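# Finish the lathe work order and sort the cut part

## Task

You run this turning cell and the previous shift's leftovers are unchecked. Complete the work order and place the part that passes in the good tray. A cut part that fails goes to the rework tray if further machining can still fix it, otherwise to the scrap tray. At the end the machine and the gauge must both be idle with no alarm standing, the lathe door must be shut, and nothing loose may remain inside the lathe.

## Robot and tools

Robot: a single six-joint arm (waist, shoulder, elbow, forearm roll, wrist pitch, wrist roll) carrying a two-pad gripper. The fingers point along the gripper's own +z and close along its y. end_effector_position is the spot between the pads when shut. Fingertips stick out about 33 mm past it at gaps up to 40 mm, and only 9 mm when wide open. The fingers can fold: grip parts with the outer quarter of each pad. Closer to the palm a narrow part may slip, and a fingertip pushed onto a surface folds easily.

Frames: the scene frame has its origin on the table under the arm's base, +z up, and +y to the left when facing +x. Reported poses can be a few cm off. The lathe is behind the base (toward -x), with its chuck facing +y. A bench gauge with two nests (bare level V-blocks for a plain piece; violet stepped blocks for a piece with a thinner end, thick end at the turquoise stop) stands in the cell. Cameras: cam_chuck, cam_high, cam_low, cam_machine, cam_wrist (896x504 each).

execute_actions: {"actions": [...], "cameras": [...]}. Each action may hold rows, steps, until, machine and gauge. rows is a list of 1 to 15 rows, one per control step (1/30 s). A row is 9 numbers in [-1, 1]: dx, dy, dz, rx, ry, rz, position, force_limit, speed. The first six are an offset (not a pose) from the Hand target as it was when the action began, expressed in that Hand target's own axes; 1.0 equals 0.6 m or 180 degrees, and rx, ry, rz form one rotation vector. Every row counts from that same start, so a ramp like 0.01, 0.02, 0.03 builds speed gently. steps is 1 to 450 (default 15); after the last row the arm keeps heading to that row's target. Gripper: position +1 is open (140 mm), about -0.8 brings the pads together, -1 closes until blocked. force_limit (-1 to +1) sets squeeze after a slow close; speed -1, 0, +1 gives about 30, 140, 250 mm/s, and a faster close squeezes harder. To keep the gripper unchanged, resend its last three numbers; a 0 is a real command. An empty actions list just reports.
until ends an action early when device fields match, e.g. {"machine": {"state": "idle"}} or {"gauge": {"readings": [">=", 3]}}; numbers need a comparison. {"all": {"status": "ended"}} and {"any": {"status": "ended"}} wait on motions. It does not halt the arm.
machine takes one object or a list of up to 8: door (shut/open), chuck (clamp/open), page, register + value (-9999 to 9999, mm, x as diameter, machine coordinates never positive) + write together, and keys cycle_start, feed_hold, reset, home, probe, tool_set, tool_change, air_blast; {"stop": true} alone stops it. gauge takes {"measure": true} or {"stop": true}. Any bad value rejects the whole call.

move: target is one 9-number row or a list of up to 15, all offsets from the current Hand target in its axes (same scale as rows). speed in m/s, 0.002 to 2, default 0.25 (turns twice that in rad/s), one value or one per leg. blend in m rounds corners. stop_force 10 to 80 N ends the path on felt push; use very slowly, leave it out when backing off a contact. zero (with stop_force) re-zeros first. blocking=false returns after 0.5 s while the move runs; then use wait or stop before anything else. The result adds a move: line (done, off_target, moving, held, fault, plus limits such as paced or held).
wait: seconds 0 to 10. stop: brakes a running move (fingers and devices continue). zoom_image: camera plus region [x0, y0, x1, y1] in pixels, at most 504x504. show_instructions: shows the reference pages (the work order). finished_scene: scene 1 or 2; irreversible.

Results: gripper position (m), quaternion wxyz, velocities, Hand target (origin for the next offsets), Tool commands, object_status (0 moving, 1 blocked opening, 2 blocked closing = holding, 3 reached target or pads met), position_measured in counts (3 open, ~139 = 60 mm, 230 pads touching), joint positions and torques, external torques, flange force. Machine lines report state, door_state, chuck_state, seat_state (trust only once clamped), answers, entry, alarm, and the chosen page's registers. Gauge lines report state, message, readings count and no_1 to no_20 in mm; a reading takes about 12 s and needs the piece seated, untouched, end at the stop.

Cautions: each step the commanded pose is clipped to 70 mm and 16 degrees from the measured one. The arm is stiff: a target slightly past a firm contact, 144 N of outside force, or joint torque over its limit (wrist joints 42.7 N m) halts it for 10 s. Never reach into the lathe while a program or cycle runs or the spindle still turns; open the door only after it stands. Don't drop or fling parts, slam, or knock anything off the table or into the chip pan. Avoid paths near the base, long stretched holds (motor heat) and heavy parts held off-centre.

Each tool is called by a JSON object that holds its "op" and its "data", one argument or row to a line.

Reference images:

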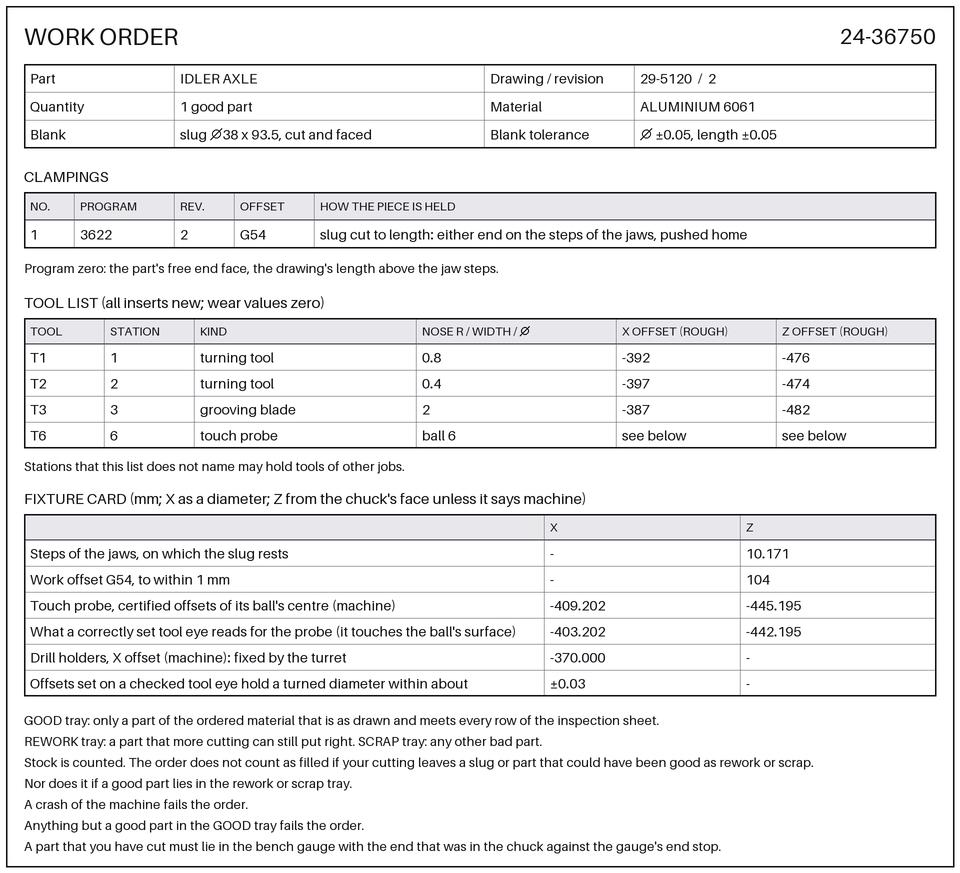

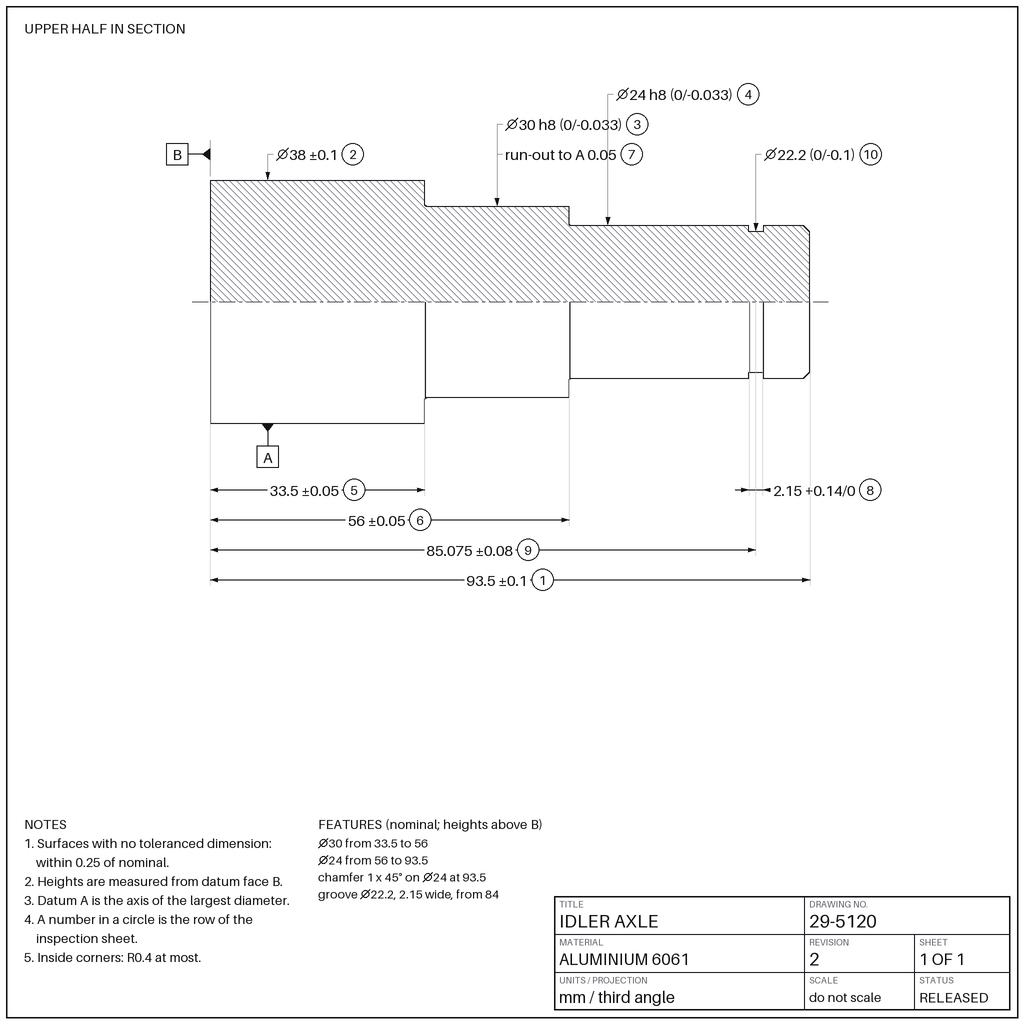

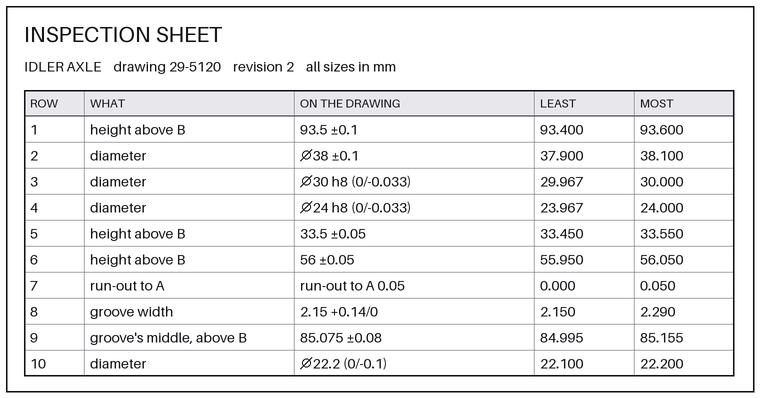

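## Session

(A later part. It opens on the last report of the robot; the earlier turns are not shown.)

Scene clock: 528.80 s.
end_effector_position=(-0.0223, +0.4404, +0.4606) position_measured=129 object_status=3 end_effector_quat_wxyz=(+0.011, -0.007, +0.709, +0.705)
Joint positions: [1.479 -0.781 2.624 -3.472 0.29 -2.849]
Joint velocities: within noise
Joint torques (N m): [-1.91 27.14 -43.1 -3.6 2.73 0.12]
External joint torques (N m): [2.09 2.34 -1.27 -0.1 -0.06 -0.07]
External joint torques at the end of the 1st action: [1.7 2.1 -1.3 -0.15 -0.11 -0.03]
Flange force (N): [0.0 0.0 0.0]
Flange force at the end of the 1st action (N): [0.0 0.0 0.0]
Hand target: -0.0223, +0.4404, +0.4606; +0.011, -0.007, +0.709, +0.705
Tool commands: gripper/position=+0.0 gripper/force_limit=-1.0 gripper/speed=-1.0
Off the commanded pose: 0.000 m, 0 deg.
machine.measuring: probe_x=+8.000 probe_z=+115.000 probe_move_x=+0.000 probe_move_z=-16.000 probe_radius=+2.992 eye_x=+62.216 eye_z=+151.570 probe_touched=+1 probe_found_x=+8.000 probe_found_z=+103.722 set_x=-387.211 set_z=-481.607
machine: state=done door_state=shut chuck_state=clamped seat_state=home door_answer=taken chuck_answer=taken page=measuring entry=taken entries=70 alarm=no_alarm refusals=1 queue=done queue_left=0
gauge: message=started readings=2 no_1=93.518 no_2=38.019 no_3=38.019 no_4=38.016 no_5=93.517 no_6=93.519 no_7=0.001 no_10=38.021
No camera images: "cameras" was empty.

{"op": "execute_actions", "data": {
  "actions": [
    {"machine":[{"register":"t2_x_wear","value":-0.004,"write":true,"page":"tools"},{"register":"t3_x_wear","value":-0.015,"write":true},{"home":true},{"cycle_start":true}],"steps":30},
    {"steps":450,"until":{"machine":{"queue":"done"}}},
    {"steps":450,"until":{"machine":{"queue":"done"}}},
    {"steps":450,"until":{"machine":{"queue":"done"}}},
    {"steps":450,"until":{"machine":{"queue":"done"}}},
    {"steps":450,"until":{"machine":{"queue":"done"}}},
    {"steps":450,"until":{"machine":{"queue":"done"}}},
    {"steps":450,"until":{"machine":{"queue":"done"}}}
  ],
  "cameras": ["cam_chuck"]
}}

Scene clock: 615.90 s.
end_effector_position=(-0.0223, +0.4404, +0.4606) position_measured=129 object_status=3 end_effector_quat_wxyz=(+0.011, -0.007, +0.709, +0.705)
Joint positions: [1.479 -0.781 2.624 -3.472 0.29 -2.849]
Joint velocities: within noise
Joint torques (N m): [-1.14 27.05 -42.98 -3.59 2.77 0.07]
External joint torques (N m): [1.36 2.73 -1.43 -0.12 -0.1 -0.02]
External joint torques at the end of the 4th action: [1.77 2.44 -1.48 -0.19 -0.07 -0.09]
External joint torques at the end of the 5th action: [1.85 2.14 -1.31 -0.11 -0.06 -0.01]
External joint torques at the end of the 6th action: [2.16 2.38 -1.28 -0.16 -0.08 -0.03]
External joint torques at the end of the 7th action: [2.02 2.36 -1.26 -0.16 0.02 -0.06]
Flange force (N): [0.0 0.0 0.0]
Flange force at the end of the 4th action (N): [0.0 0.0 0.0]
Flange force at the end of the 5th action (N): [0.0 0.0 0.0]
Flange force at the end of the 6th action (N): [0.0 0.0 0.0]
Flange force at the end of the 7th action (N): [0.0 0.0 0.0]
Hand target: -0.0223, +0.4404, +0.4606; +0.011, -0.007, +0.709, +0.705
Tool commands: gripper/position=+0.0 gripper/force_limit=-1.0 gripper/speed=-1.0
Off the commanded pose: 0.000 m, 0 deg.
machine.tools: t1_x=-391.755 t1_x_wear=+0.100 t1_z=-475.885 t1_z_wear=+0.000 t1_radius=+0.800 t1_station=+1.000 t2_x=-397.292 t2_x_wear=-0.004 t2_z=-473.735 t2_z_wear=+0.000 t2_radius=+0.400 t2_station=+2.000 t3_x=-387.211 t3_x_wear=-0.015 t3_z=-481.607 t3_z_wear=+0.000 t3_radius=+0.000 t3_station=+3.000 t4_x=-370.000 t4_x_wear=+0.000 t4_z=-422.887 t4_z_wear=+0.000 t4_radius=+0.000 t4_station=+4.000 t5_x=-414.552 t5_x_wear=+0.000 t5_z=-431.612 t5_z_wear=+0.000 t5_radius=+0.400 t5_station=+5.000 t6_x=-409.202 t6_x_wear=+0.000 t6_z=-445.195 t6_z_wear=+0.000 t6_radius=+3.000 t6_station=+6.000
machine: state=done door_state=shut chuck_state=clamped seat_state=home door_answer=taken chuck_answer=taken page=tools entry=taken entries=74 alarm=no_alarm refusals=1 queue=done queue_left=0
gauge: message=started readings=2 no_1=93.518 no_2=38.019 no_3=38.019 no_4=38.016 no_5=93.517 no_6=93.519 no_7=0.001 no_10=38.021
Images, in order (width x height): cam_chuck 896x504.

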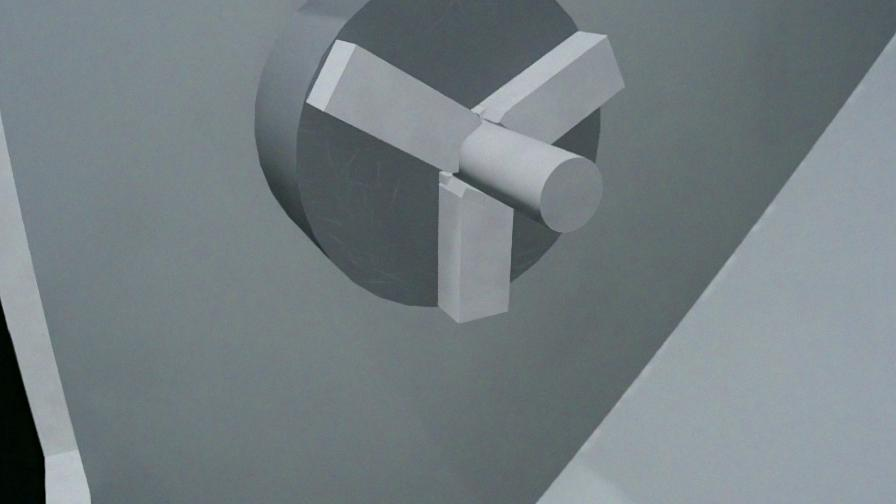

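{"op": "execute_actions", "data": {
  "actions": [
    {"machine":[{"register":"tool_call","value":6,"write":true,"page":"measuring"},{"tool_change":true},{"register":"probe_x","value":60,"write":true},{"register":"probe_z","value":55,"write":true},{"register":"probe_move_z","value":0,"write":true},{"register":"probe_move_x","value":-36,"write":true},{"probe":true}],"steps":20},
    {"steps":450,"until":{"machine":{"queue":"done"}}}
  ],
  "cameras": ["cam_chuck"]
}}

{"op": "execute_actions", "data": {
  "actions": [
    {"machine":[{"register":"probe_z","value":80,"write":true},{"probe":true}],"steps":15},
    {"steps":300,"until":{"machine":{"queue":"done"}}}
  ],
  "cameras": []
}}

Scene clock: 630.10 s.
end_effector_position=(-0.0223, +0.4404, +0.4606) position_measured=129 object_status=3 end_effector_quat_wxyz=(+0.011, -0.007, +0.709, +0.705)
Joint positions: [1.479 -0.781 2.624 -3.472 0.29 -2.849]
Joint velocities: within noise
Joint torques (N m): [-1.66 26.97 -43.11 -3.57 2.71 0.11]
External joint torques (N m): [1.85 2.37 -1.32 -0.13 -0.03 -0.06]
External joint torques at the end of the 1st action: [1.65 3.07 -1.29 -0.15 -0.04 -0.06]
Flange force (N): [0.0 0.0 0.0]
Flange force at the end of the 1st action (N): [0.0 0.0 0.0]
Hand target: -0.0223, +0.4404, +0.4606; +0.011, -0.007, +0.709, +0.705
Tool commands: gripper/position=+0.0 gripper/force_limit=-1.0 gripper/speed=-1.0
Off the commanded pose: 0.000 m, 0 deg.
machine.measuring: probe_x=+60.000 probe_z=+55.000 probe_move_x=-36.000 probe_move_z=+0.000 probe_radius=+2.992 eye_x=+62.216 eye_z=+151.570 probe_touched=+1 probe_found_x=+29.982 probe_found_z=+55.000 set_x=-387.211 set_z=-481.607
machine: state=done door_state=shut chuck_state=clamped seat_state=home door_answer=taken chuck_answer=taken page=measuring entry=taken entries=81 alarm=no_alarm refusals=1 queue=done queue_left=0
gauge: message=started readings=2 no_1=93.518 no_2=38.019 no_3=38.019 no_4=38.016 no_5=93.517 no_6=93.519 no_7=0.001 no_10=38.021
Images, in order (width x height): cam_chuck 896x504.

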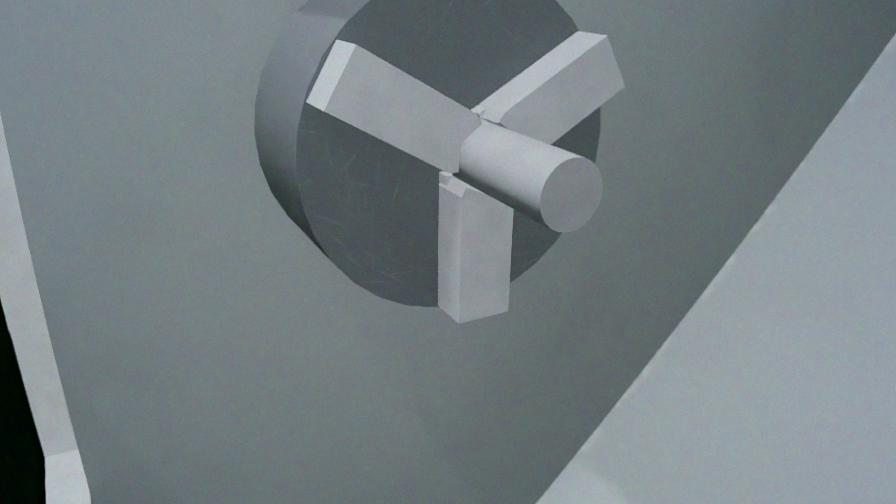

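Scene clock: 637.00 s.
end_effector_position=(-0.0223, +0.4404, +0.4606) position_measured=129 object_status=3 end_effector_quat_wxyz=(+0.011, -0.007, +0.709, +0.705)
Joint positions: [1.479 -0.781 2.624 -3.472 0.29 -2.849]
Joint velocities: within noise
Joint torques (N m): [-1.6 26.89 -43.12 -3.53 2.75 0.13]
External joint torques (N m): [1.82 2.32 -1.32 -0.17 -0.07 -0.08]
External joint torques at the end of the 1st action: [2.11 2.13 -1.67 -0.11 -0.08 0]
Flange force (N): [0.0 0.0 0.0]
Flange force at the end of the 1st action (N): [0.0 0.0 0.0]
Hand target: -0.0223, +0.4404, +0.4606; +0.011, -0.007, +0.709, +0.705
Tool commands: gripper/position=+0.0 gripper/force_limit=-1.0 gripper/speed=-1.0
Off the commanded pose: 0.000 m, 0 deg.
machine.measuring: probe_x=+60.000 probe_z=+80.000 probe_move_x=-36.000 probe_move_z=+0.000 probe_radius=+2.992 eye_x=+62.216 eye_z=+151.570 probe_touched=+1 probe_found_x=+23.980 probe_found_z=+80.000 set_x=-387.211 set_z=-481.607
machine: state=done door_state=shut chuck_state=clamped seat_state=home door_answer=taken chuck_answer=taken page=measuring entry=taken entries=83 alarm=no_alarm refusals=1 queue=done queue_left=0
gauge: message=started readings=2 no_1=93.518 no_2=38.019 no_3=38.019 no_4=38.016 no_5=93.517 no_6=93.519 no_7=0.001 no_10=38.021
No camera images: "cameras" was empty.

{"op": "execute_actions", "data": {
  "actions": [
    {"machine":[{"home":true},{"door":"open"}],"steps":300,"until":{"machine":{"queue":"done"}}},
    {"steps":90,"until":{"machine":{"door_state":"open"}}}
  ],
  "cameras": ["cam_machine","cam_chuck"]
}}

Scene clock: 642.30 s.
end_effector_position=(-0.0223, +0.4404, +0.4606) position_measured=129 object_status=3 end_effector_quat_wxyz=(+0.011, -0.007, +0.709, +0.705)
Joint positions: [1.479 -0.781 2.624 -3.472 0.29 -2.849]
Joint velocities: within noise
Joint torques (N m): [-1.79 26.63 -43.19 -3.56 2.75 0.16]
External joint torques (N m): [1.89 3.09 -1.15 -0.13 -0.08 -0.11]
External joint torques at the end of the 1st action: [1.41 2.83 -1.28 -0.12 -0.07 -0.07]
Flange force (N): [0.0 0.0 0.0]
Flange force at the end of the 1st action (N): [0.0 0.0 0.0]
Hand target: -0.0223, +0.4404, +0.4606; +0.011, -0.007, +0.709, +0.705
Tool commands: gripper/position=+0.0 gripper/force_limit=-1.0 gripper/speed=-1.0
Off the commanded pose: 0.000 m, 0 deg.
machine.measuring: probe_x=+60.000 probe_z=+80.000 probe_move_x=-36.000 probe_move_z=+0.000 probe_radius=+2.992 eye_x=+62.216 eye_z=+151.570 probe_touched=+1 probe_found_x=+23.980 probe_found_z=+80.000 set_x=-387.211 set_z=-481.607
machine: state=done door_state=open chuck_state=clamped seat_state=home door_answer=taken chuck_answer=taken page=measuring entry=taken entries=84 alarm=no_alarm refusals=1 queue=done queue_left=0
gauge: message=started readings=2 no_1=93.518 no_2=38.019 no_3=38.019 no_4=38.016 no_5=93.517 no_6=93.519 no_7=0.001 no_10=38.021
Images, in order (width x height): cam_chuck 896x504, cam_machine 896x504.

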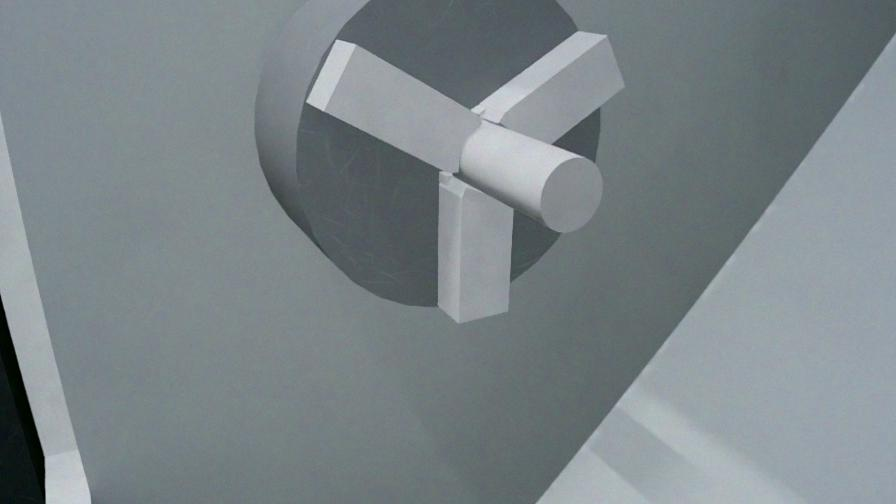

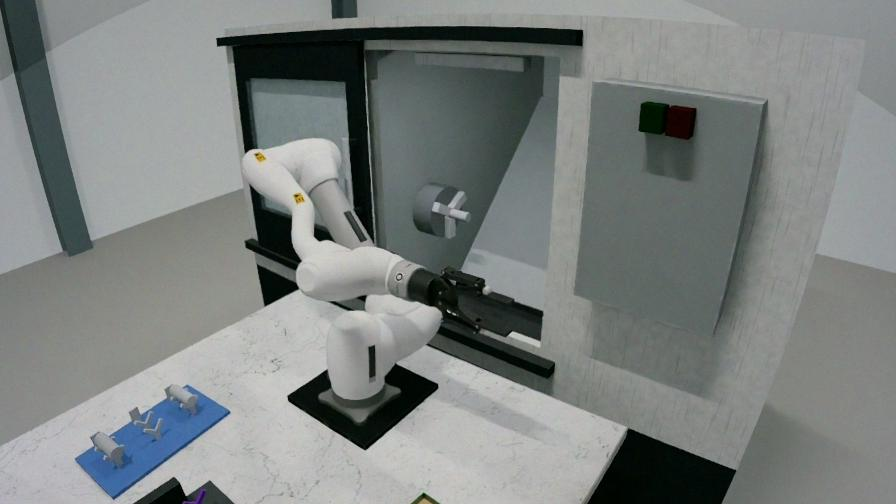

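{"op": "move", "data": {
  "target": [0.5535,-0.0127,-0.291,0,0.278,0,0,-1,-1],
  "speed": 0.35,
  "cameras": []
}}

Scene clock: 645.50 s.
end_effector_position=(-0.3547, +0.2680, +0.4453) position_measured=129 object_status=3 end_effector_quat_wxyz=(-0.292, -0.307, +0.646, +0.635)
Joint positions: [2.357 -0.757 2.637 -3.465 0.305 -2.852]
Joint velocities: within noise
Joint torques (N m): [-1.77 25.66 -42.64 -3.46 2.75 0.03]
External joint torques (N m): [1.72 2.53 -1.37 -0.22 -0.06 0.02]
Flange force (N): [0.0 0.0 0.0]
Hand target: -0.3551, +0.2676, +0.4453; -0.290, -0.305, +0.647, +0.636
Off the commanded pose: 0.001 m, 0 deg.
machine.measuring: probe_x=+60.000 probe_z=+80.000 probe_move_x=-36.000 probe_move_z=+0.000 probe_radius=+2.992 eye_x=+62.216 eye_z=+151.570 probe_touched=+1 probe_found_x=+23.980 probe_found_z=+80.000 set_x=-387.211 set_z=-481.607
machine: state=done door_state=open chuck_state=clamped seat_state=home door_answer=taken chuck_answer=taken page=measuring entry=taken entries=84 alarm=no_alarm refusals=1 queue=done queue_left=0
gauge: message=started readings=2 no_1=93.518 no_2=38.019 no_3=38.019 no_4=38.016 no_5=93.517 no_6=93.519 no_7=0.001 no_10=38.021
move: done
No camera images: "cameras" was empty.

{"op": "move", "data": {
  "target": [0.4948,0.0078,-0.1013,-0.008,0.2226,0.0016,0,-1,-1],
  "speed": 0.3,
  "cameras": []
}}

Scene clock: 647.87 s.
end_effector_position=(-0.5008, +0.0019, +0.4475) position_measured=129 object_status=3 end_effector_quat_wxyz=(+0.499, +0.499, -0.501, -0.501)
Joint positions: [2.957 -0.576 2.601 -3.551 0.489 -2.783]
Joint velocities: within noise
Joint torques (N m): [-1.43 13.46 -40.69 -3.2 2.69 -0.05]
External joint torques (N m): [1.32 1.9 -1.28 0.08 -0.06 0.1]
Flange force (N): [0.0 0.0 0.0]
Hand target: -0.5008, +0.0019, +0.4475; +0.499, +0.499, -0.501, -0.501
Off the commanded pose: 0.000 m, 0 deg.
machine.measuring: probe_x=+60.000 probe_z=+80.000 probe_move_x=-36.000 probe_move_z=+0.000 probe_radius=+2.992 eye_x=+62.216 eye_z=+151.570 probe_touched=+1 probe_found_x=+23.980 probe_found_z=+80.000 set_x=-387.211 set_z=-481.607
machine: state=done door_state=open chuck_state=clamped seat_state=home door_answer=taken chuck_answer=taken page=measuring entry=taken entries=84 alarm=no_alarm refusals=1 queue=done queue_left=0
gauge: message=started readings=2 no_1=93.518 no_2=38.019 no_3=38.019 no_4=38.016 no_5=93.517 no_6=93.519 no_7=0.001 no_10=38.021
move: done
No camera images: "cameras" was empty.

{"op": "move", "data": {
  "target": [
    [-0.001,-0.0458,0.1987,0,0,0,0,-1,-1],
    [-0.001,-0.1058,0.0487,0,0,0,0,-1,-1],
    [0.099,-0.1058,0.1153,0,0,0,0,-1,-1],
    [0.1288,-0.2458,0.117,0,0,0,0,-1,-1],
    [0.1288,-0.2418,0.3153,0,0,0,0,-1,-1],
    [0.1948,-0.2418,0.4237,0,0,0,0,-1,-1],
    [0.2705,-0.2418,0.4368,0,0,0,0,-1,-1]
  ],
  "speed": [0.25,0.25,0.25,0.25,0.25,0.2,0.08],
  "blend": [0.02,0.02,0.02,0.02,0.02,0.01,0],
  "cameras": ["cam_chuck","cam_wrist"]
}}

Scene clock: 652.43 s.
end_effector_position=(-0.7634, -0.1595, +0.3023) position_measured=129 object_status=3 end_effector_quat_wxyz=(+0.499, +0.499, -0.501, -0.501)
Joint positions: [3.435 0.258 2.315 -2.801 1.028 -3.329]
Joint velocities: within noise
Joint torques (N m): [-2.21 -52.62 -23.54 -2.55 2.83 0.07]
External joint torques (N m): [2.45 1.46 -1.04 -0.09 -0.07 -0.02]
Flange force (N): [6.2 -2.0 1.9]
Hand target: -0.7634, -0.1595, +0.3023; +0.499, +0.499, -0.501, -0.501
Off the commanded pose: 0.000 m, 0 deg.
machine.measuring: probe_x=+60.000 probe_z=+80.000 probe_move_x=-36.000 probe_move_z=+0.000 probe_radius=+2.992 eye_x=+62.216 eye_z=+151.570 probe_touched=+1 probe_found_x=+23.980 probe_found_z=+80.000 set_x=-387.211 set_z=-481.607
machine: state=done door_state=open chuck_state=clamped seat_state=home door_answer=taken chuck_answer=taken page=measuring entry=taken entries=84 alarm=no_alarm refusals=1 queue=done queue_left=0
gauge: message=started readings=2 no_1=93.518 no_2=38.019 no_3=38.019 no_4=38.016 no_5=93.517 no_6=93.519 no_7=0.001 no_10=38.021
move: done
Images, in order (width x height): cam_chuck 896x504, cam_wrist 896x504.

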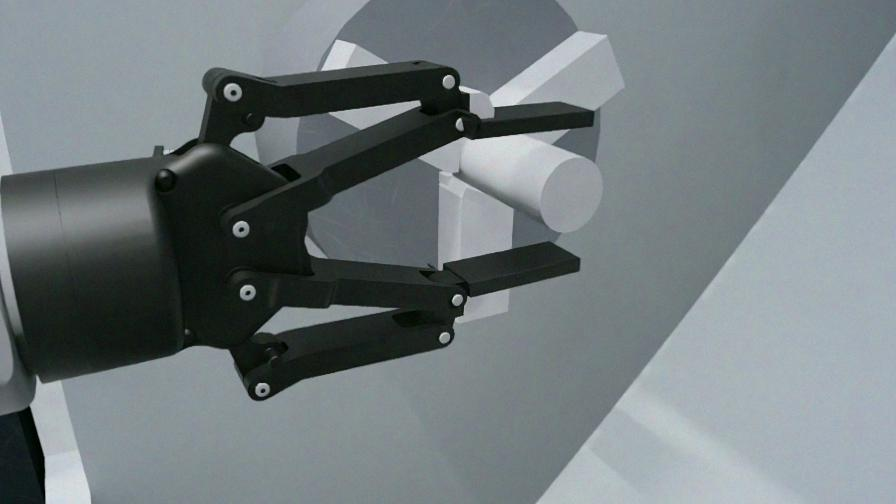

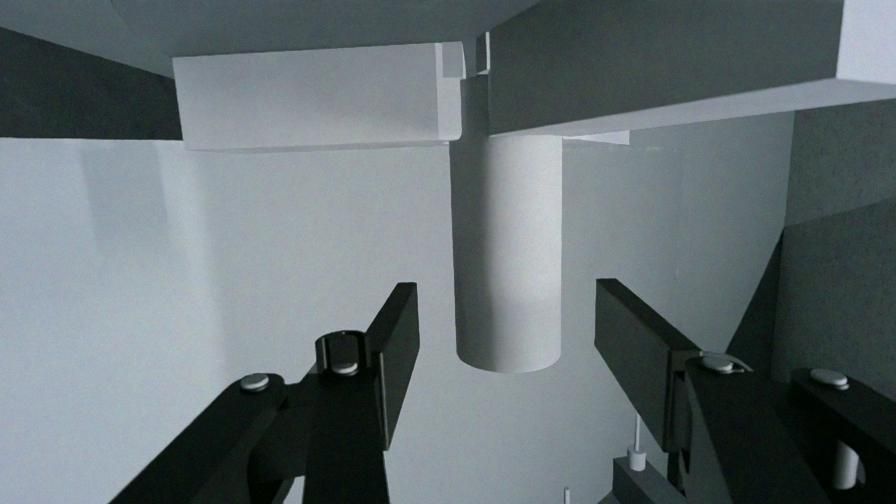

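{"op": "move", "data": {
  "target": [0.0015,0,-0.0008,0,0,0,-1,0,-1],
  "speed": 0.05,
  "cameras": ["cam_wrist"]
}}

Scene clock: 655.83 s.
end_effector_position=(-0.7629, -0.1604, +0.3023) position_measured=175 object_status=0 end_effector_quat_wxyz=(+0.499, +0.499, -0.501, -0.501)
Joint positions: [3.437 0.258 2.315 -2.799 1.029 -3.33]
Joint velocities: within noise
Joint torques (N m): [-4.13 -44.18 -28.75 -2.27 0.38 0.13]
External joint torques (N m): [4.49 -6.96 4.13 -0.4 2.38 -0.08]
Flange force (N): [3.2 5.4 -18.8]
Hand target: -0.7629, -0.1604, +0.3023; +0.499, +0.499, -0.501, -0.501
Off the commanded pose: 0.000 m, 0 deg.
machine.measuring: probe_x=+60.000 probe_z=+80.000 probe_move_x=-36.000 probe_move_z=+0.000 probe_radius=+2.992 eye_x=+62.216 eye_z=+151.570 probe_touched=+1 probe_found_x=+23.980 probe_found_z=+80.000 set_x=-387.211 set_z=-481.607
machine: state=done door_state=open chuck_state=clamped seat_state=home door_answer=taken chuck_answer=taken page=measuring entry=taken entries=84 alarm=no_alarm refusals=1 queue=done queue_left=0
gauge: message=started readings=2 no_1=93.518 no_2=38.019 no_3=38.019 no_4=38.016 no_5=93.517 no_6=93.519 no_7=0.001 no_10=38.021
move: done
Images, in order (width x height): cam_wrist 896x504.

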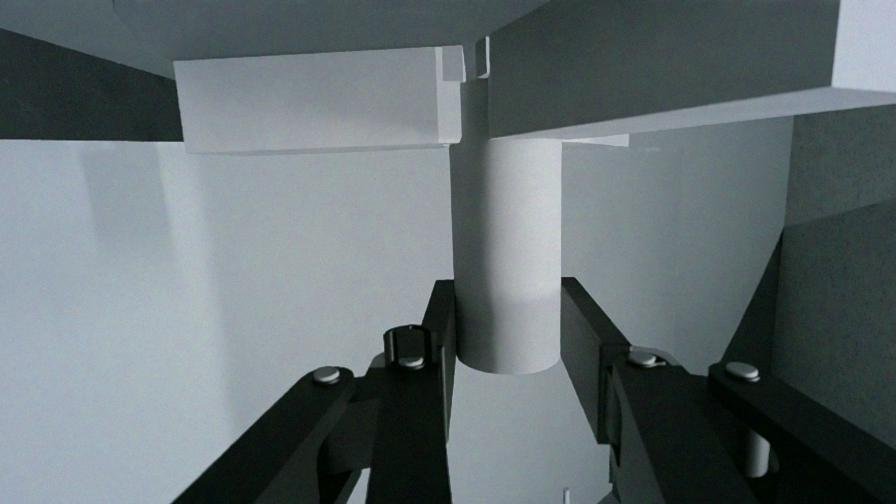

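{"op": "execute_actions", "data": {
  "actions": [
    {"rows":[[0,0,0,0,0,0,-0.98,0,0]],"steps":30},
    {"machine":{"chuck":"open"},"steps":75}
  ],
  "cameras": ["cam_wrist","cam_chuck"]
}}

Scene clock: 663.03 s.
end_effector_position=(-0.7629, -0.1604, +0.3023) position_measured=175 object_status=2 end_effector_quat_wxyz=(+0.499, +0.499, -0.501, -0.501)
Joint positions: [3.437 0.258 2.315 -2.799 1.029 -3.33]
Joint velocities: within noise
Joint torques (N m): [-1.24 -54.73 -25.63 -2.66 3.82 0.19]
External joint torques (N m): [1.59 3.32 1.02 0 -1.05 -0.14]
External joint torques at the end of the 1st action: [5.46 -7.42 5.73 -0.25 2.5 -0.11]
Flange force (N): [4.1 -4.2 1.6]
Flange force at the end of the 1st action (N): [4.4 5.3 -22.8]
Hand target: -0.7629, -0.1604, +0.3023; +0.499, +0.499, -0.501, -0.501
Off the commanded pose: 0.000 m, 0 deg.
machine.measuring: probe_x=+60.000 probe_z=+80.000 probe_move_x=-36.000 probe_move_z=+0.000 probe_radius=+2.992 eye_x=+62.216 eye_z=+151.570 probe_touched=+1 probe_found_x=+23.980 probe_found_z=+80.000 set_x=-387.211 set_z=-481.607
machine: state=idle door_state=open chuck_state=open seat_state=home door_answer=taken chuck_answer=taken page=measuring entry=taken entries=84 alarm=no_alarm refusals=1 queue=done queue_left=0
gauge: message=started readings=2 no_1=93.518 no_2=38.019 no_3=38.019 no_4=38.016 no_5=93.517 no_6=93.519 no_7=0.001 no_10=38.021
Images, in order (width x height): cam_chuck 896x504, cam_wrist 896x504.

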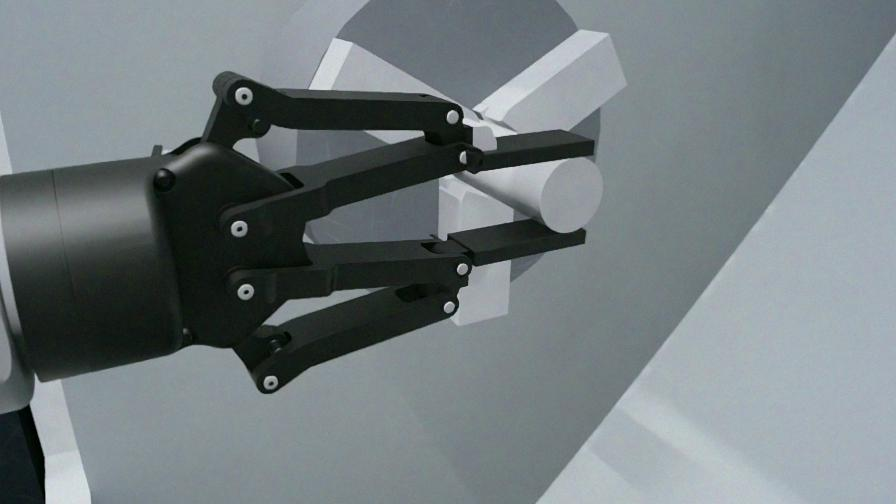

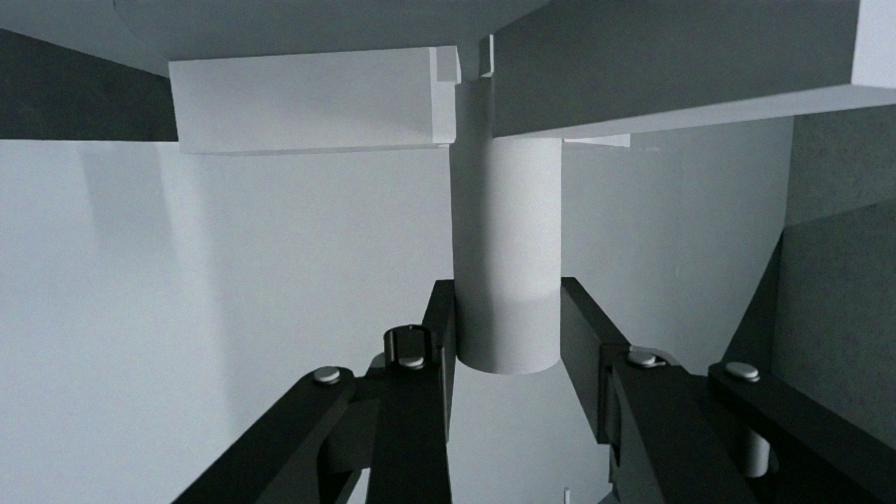

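{"op": "execute_actions", "data": {
  "actions": [
    {"machine":{"page":"program"},"steps":10}
  ],
  "cameras": ["cam_high"]
}}

Scene clock: 664.70 s.
end_effector_position=(-0.7629, -0.1604, +0.3023) position_measured=175 object_status=2 end_effector_quat_wxyz=(+0.499, +0.499, -0.501, -0.501)
Joint positions: [3.437 0.258 2.315 -2.799 1.029 -3.33]
Joint velocities: within noise
Joint torques (N m): [-1.73 -54.58 -25.63 -2.66 3.81 0.17]
External joint torques (N m): [2.02 2.9 0.96 0 -1.03 -0.12]
Flange force (N): [4.8 -3.4 1.0]
Hand target: -0.7629, -0.1604, +0.3023; +0.499, +0.499, -0.501, -0.501
Tool commands: gripper/position=-0.98 gripper/force_limit=+0.0 gripper/speed=+0.0
Off the commanded pose: 0.000 m, 0 deg.
machine.program: program=+3622 tool_call=+6 tool_in_place=+6 program_revision=+2 program_offset=+54 load_peak=+1 stored1_number=+8623 stored1_revision=+5 stored2_number=+3622 stored2_revision=+2 stored3_number=+7881 stored3_revision=+6 stored4_number=+0 stored4_revision=+0 cycles=+2
machine: state=idle door_state=open chuck_state=open seat_state=home door_answer=taken chuck_answer=taken page=program entry=taken entries=84 alarm=no_alarm refusals=1 queue=done queue_left=0
gauge: message=started readings=2 no_1=93.518 no_2=38.019 no_3=38.019 no_4=38.016 no_5=93.517 no_6=93.519 no_7=0.001 no_10=38.021
Images, in order (width x height): cam_high 896x504.

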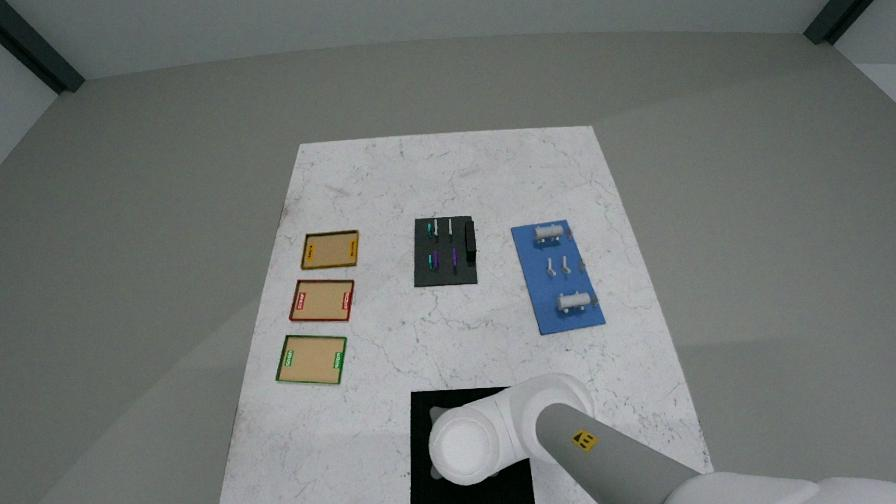

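{"op": "execute_actions", "data": {
  "actions": [
    {"machine":{"chuck":"clamp"},"steps":75},
    {"rows":[[0,0,0,0,0,0,0.0,-1,-1]],"steps":45}
  ],
  "cameras": []
}}

{"op": "move", "data": {
  "target": [0.0567,0,0,0,0,0,0,-1,-1],
  "speed": 0.08,
  "cameras": ["cam_wrist","cam_chuck"]
}}

Scene clock: 671.53 s.
end_effector_position=(-0.7629, -0.1604, +0.3023) position_measured=129 object_status=3 end_effector_quat_wxyz=(+0.499, +0.499, -0.501, -0.501)
Joint positions: [3.437 0.258 2.315 -2.799 1.029 -3.33]
Joint velocities: within noise
Joint torques (N m): [-2.19 -52.22 -23.84 -2.49 2.85 0.09]
External joint torques (N m): [2.56 0.81 -0.8 -0.17 -0.09 -0.04]
External joint torques at the end of the 1st action: [3.23 -3.02 2.01 -0.02 1.29 -0.12]
Flange force (N): [5.8 -0.9 0.8]
Flange force at the end of the 1st action (N): [4.4 1.8 -9.6]
Hand target: -0.7629, -0.1604, +0.3023; +0.499, +0.499, -0.501, -0.501
Off the commanded pose: 0.000 m, 0 deg.
machine.program: program=+3622 tool_call=+6 tool_in_place=+6 program_revision=+2 program_offset=+54 load_peak=+1 stored1_number=+8623 stored1_revision=+5 stored2_number=+3622 stored2_revision=+2 stored3_number=+7881 stored3_revision=+6 stored4_number=+0 stored4_revision=+0 cycles=+2
machine: state=idle door_state=open chuck_state=clamped seat_state=home door_answer=taken chuck_answer=taken page=program entry=taken entries=84 alarm=no_alarm refusals=1 queue=done queue_left=0
gauge: message=started readings=2 no_1=93.518 no_2=38.019 no_3=38.019 no_4=38.016 no_5=93.517 no_6=93.519 no_7=0.001 no_10=38.021
No camera images: "cameras" was empty.

Scene clock: 672.37 s.
end_effector_position=(-0.7631, -0.1944, +0.3024) position_measured=129 object_status=3 end_effector_quat_wxyz=(+0.499, +0.499, -0.501, -0.501)
Joint positions: [3.506 0.274 2.291 -2.718 1.035 -3.374]
Joint velocities: within noise
Joint torques (N m): [-1.68 -53.83 -23.76 -2.45 2.75 0.01]
External joint torques (N m): [2.02 0.9 -0.8 -0.27 -0.01 0.04]
Flange force (N): [4.4 -1.4 1.0]
Hand target: -0.7631, -0.1944, +0.3024; +0.499, +0.499, -0.501, -0.501
Off the commanded pose: 0.000 m, 0 deg.
machine.program: program=+3622 tool_call=+6 tool_in_place=+6 program_revision=+2 program_offset=+54 load_peak=+1 stored1_number=+8623 stored1_revision=+5 stored2_number=+3622 stored2_revision=+2 stored3_number=+7881 stored3_revision=+6 stored4_number=+0 stored4_revision=+0 cycles=+2
machine: state=idle door_state=open chuck_state=clamped seat_state=home door_answer=taken chuck_answer=taken page=program entry=taken entries=84 alarm=no_alarm refusals=1 queue=done queue_left=0
gauge: message=started readings=2 no_1=93.518 no_2=38.019 no_3=38.019 no_4=38.016 no_5=93.517 no_6=93.519 no_7=0.001 no_10=38.021
move: done
Images, in order (width x height): cam_chuck 896x504, cam_wrist 896x504.

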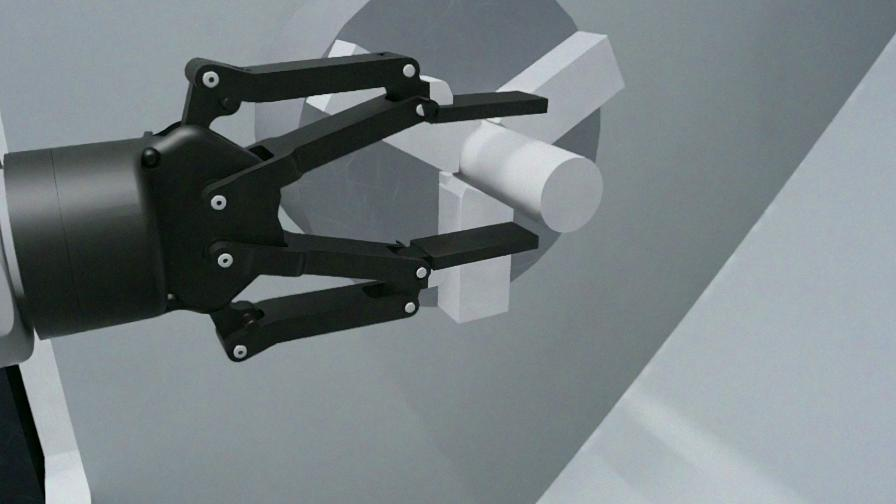

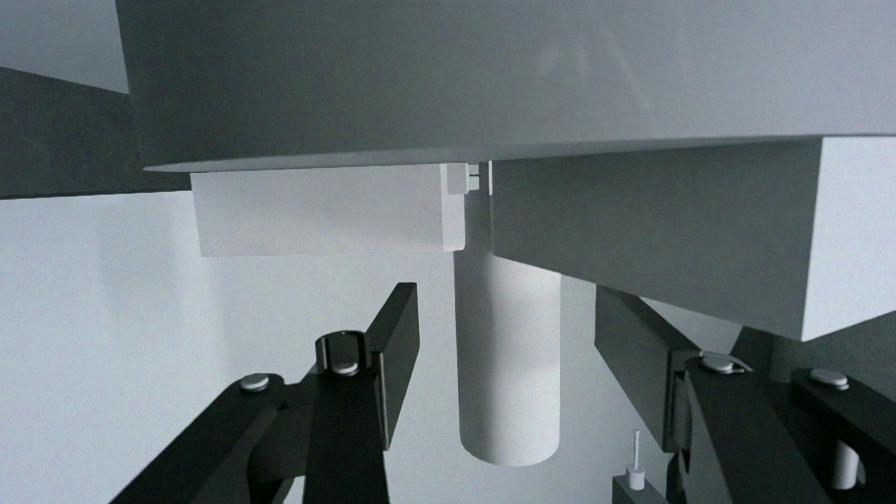

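{"op": "execute_actions", "data": {
  "actions": [
    {"rows":[[0,0,0,0,0,0,-1,0,-1]],"steps":60},
    {"rows":[[0,0,0,0,0,0,-0.98,0,0]],"steps":20},
    {"machine":{"chuck":"open"},"steps":75}
  ],
  "cameras": ["cam_wrist"]
}}

{"op": "move", "data": {
  "target": [-0.02,0,0,0,0,0,-0.98,0,0],
  "speed": 0.03,
  "cameras": ["cam_wrist"]
}}

Scene clock: 682.83 s.
end_effector_position=(-0.7631, -0.1944, +0.3024) position_measured=175 object_status=2 end_effector_quat_wxyz=(+0.499, +0.499, -0.501, -0.501)
Joint positions: [3.506 0.274 2.291 -2.718 1.035 -3.374]
Joint velocities: within noise
Joint torques (N m): [-1 -55.85 -25.36 -2.99 3.73 0.08]
External joint torques (N m): [1.17 3.06 0.79 0.28 -0.99 -0.03]
External joint torques at the end of the 1st action: [5.4 -8.36 5.24 -0.29 2.9 -0.05]
External joint torques at the end of the 2nd action: [5.78 -7.77 5.79 -0.26 2.61 -0.02]
Flange force (N): [3.7 -3.6 1.6]
Flange force at the end of the 1st action (N): [2.5 6.3 -23.4]
Flange force at the end of the 2nd action (N): [3.1 5.6 -23.8]
Hand target: -0.7631, -0.1944, +0.3024; +0.499, +0.499, -0.501, -0.501
Off the commanded pose: 0.000 m, 0 deg.
machine.program: program=+3622 tool_call=+6 tool_in_place=+6 program_revision=+2 program_offset=+54 load_peak=+1 stored1_number=+8623 stored1_revision=+5 stored2_number=+3622 stored2_revision=+2 stored3_number=+7881 stored3_revision=+6 stored4_number=+0 stored4_revision=+0 cycles=+2
machine: state=idle door_state=open chuck_state=open seat_state=home door_answer=taken chuck_answer=taken page=program entry=taken entries=84 alarm=no_alarm refusals=1 queue=done queue_left=0
gauge: message=started readings=2 no_1=93.518 no_2=38.019 no_3=38.019 no_4=38.016 no_5=93.517 no_6=93.519 no_7=0.001 no_10=38.021
Images, in order (width x height): cam_wrist 896x504.

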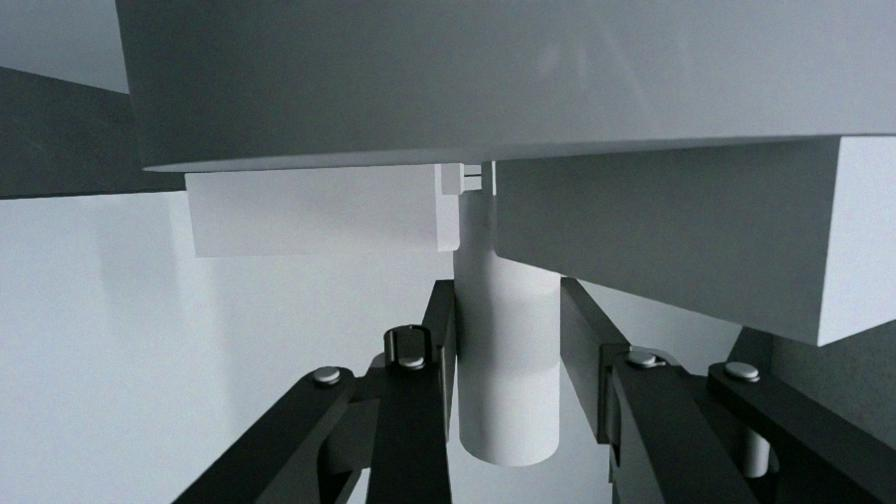

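Scene clock: 683.60 s.
end_effector_position=(-0.7630, -0.1825, +0.3023) position_measured=175 object_status=2 end_effector_quat_wxyz=(+0.499, +0.499, -0.501, -0.501)
Joint positions: [3.482 0.268 2.3 -2.746 1.033 -3.359]
Joint velocities: within noise
Joint torques (N m): [-1.22 -55.41 -25.5 -2.67 3.76 0.09]
External joint torques (N m): [1.56 2.92 0.85 -0.03 -0.99 -0.04]
Flange force (N): [3.7 -3.5 1.3]
Hand target: -0.7630, -0.1824, +0.3023; +0.499, +0.499, -0.501, -0.501
Off the commanded pose: 0.000 m, 0 deg.
machine.program: program=+3622 tool_call=+6 tool_in_place=+6 program_revision=+2 program_offset=+54 load_peak=+1 stored1_number=+8623 stored1_revision=+5 stored2_number=+3622 stored2_revision=+2 stored3_number=+7881 stored3_revision=+6 stored4_number=+0 stored4_revision=+0 cycles=+2
machine: state=idle door_state=open chuck_state=open seat_state=open door_answer=taken chuck_answer=taken page=program entry=taken entries=84 alarm=no_alarm refusals=1 queue=done queue_left=0
gauge: message=started readings=2 no_1=93.518 no_2=38.019 no_3=38.019 no_4=38.016 no_5=93.517 no_6=93.519 no_7=0.001 no_10=38.021
move: done
Images, in order (width x height): cam_wrist 896x504.

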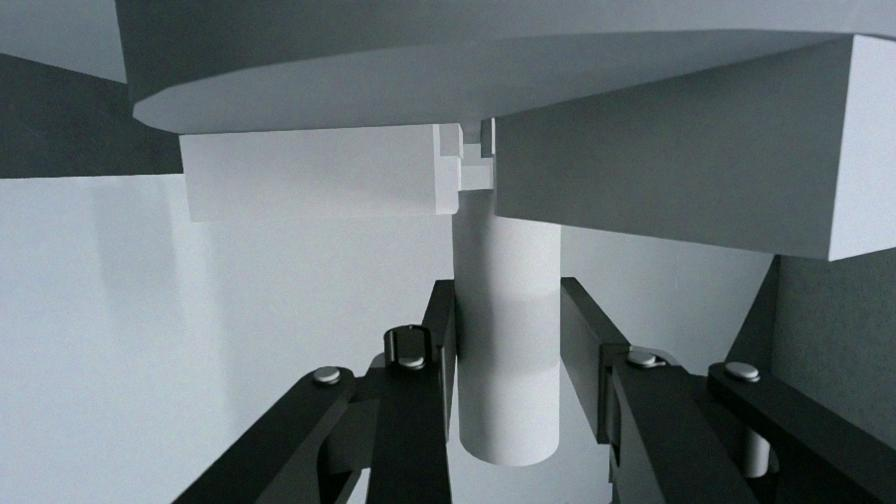

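{"op": "move", "data": {
  "target": [-0.04,0,0,0,0,0,-0.98,0,0],
  "speed": 0.06,
  "cameras": ["cam_wrist","cam_chuck"]
}}

Scene clock: 684.87 s.
end_effector_position=(-0.7629, -0.1585, +0.3023) position_measured=175 object_status=2 end_effector_quat_wxyz=(+0.499, +0.499, -0.501, -0.501)
Joint positions: [3.433 0.257 2.316 -2.803 1.028 -3.328]
Joint velocities: within noise
Joint torques (N m): [-1.76 -54.63 -25.61 -2.76 3.76 0.12]
External joint torques (N m): [2.17 3.38 0.99 0.1 -0.99 -0.07]
Flange force (N): [5.5 -4.4 1.3]
Hand target: -0.7629, -0.1584, +0.3023; +0.499, +0.499, -0.501, -0.501
Off the commanded pose: 0.000 m, 0 deg.
machine.program: program=+3622 tool_call=+6 tool_in_place=+6 program_revision=+2 program_offset=+54 load_peak=+1 stored1_number=+8623 stored1_revision=+5 stored2_number=+3622 stored2_revision=+2 stored3_number=+7881 stored3_revision=+6 stored4_number=+0 stored4_revision=+0 cycles=+2
machine: state=idle door_state=open chuck_state=open seat_state=open door_answer=taken chuck_answer=taken page=program entry=taken entries=84 alarm=no_alarm refusals=1 queue=done queue_left=0
gauge: message=started readings=2 no_1=93.518 no_2=38.019 no_3=38.019 no_4=38.016 no_5=93.517 no_6=93.519 no_7=0.001 no_10=38.021
move: done
Images, in order (width x height): cam_chuck 896x504, cam_wrist 896x504.

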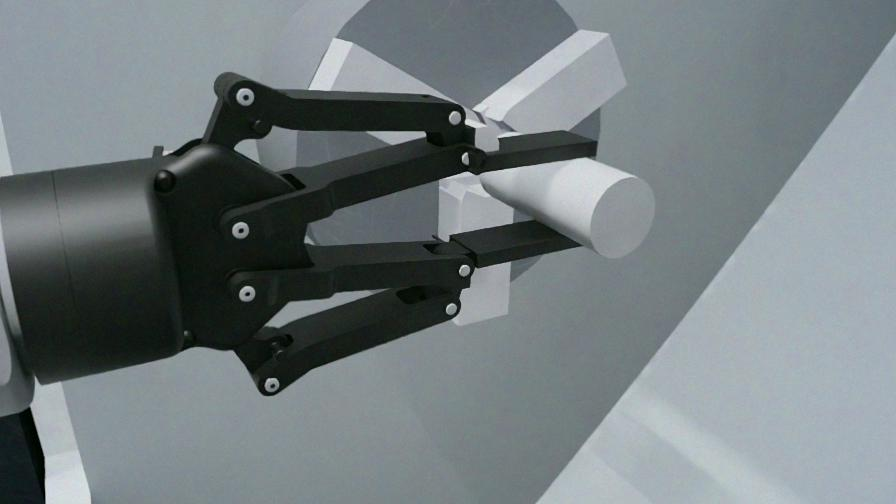

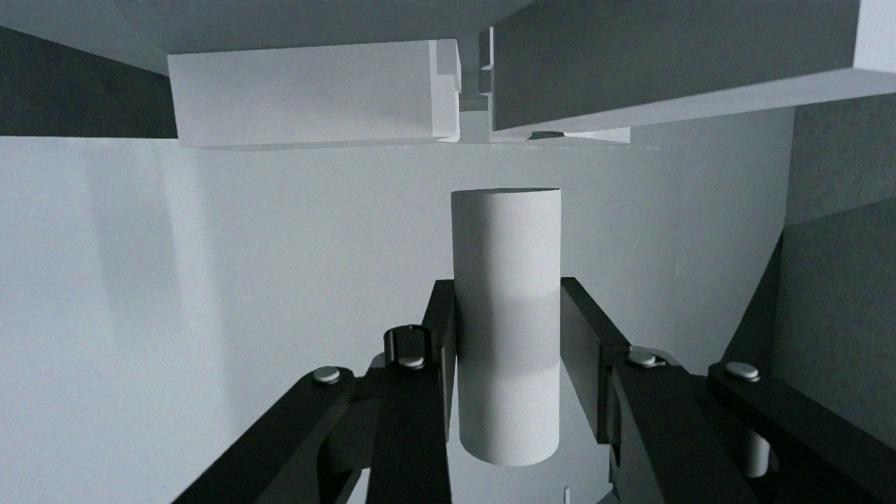

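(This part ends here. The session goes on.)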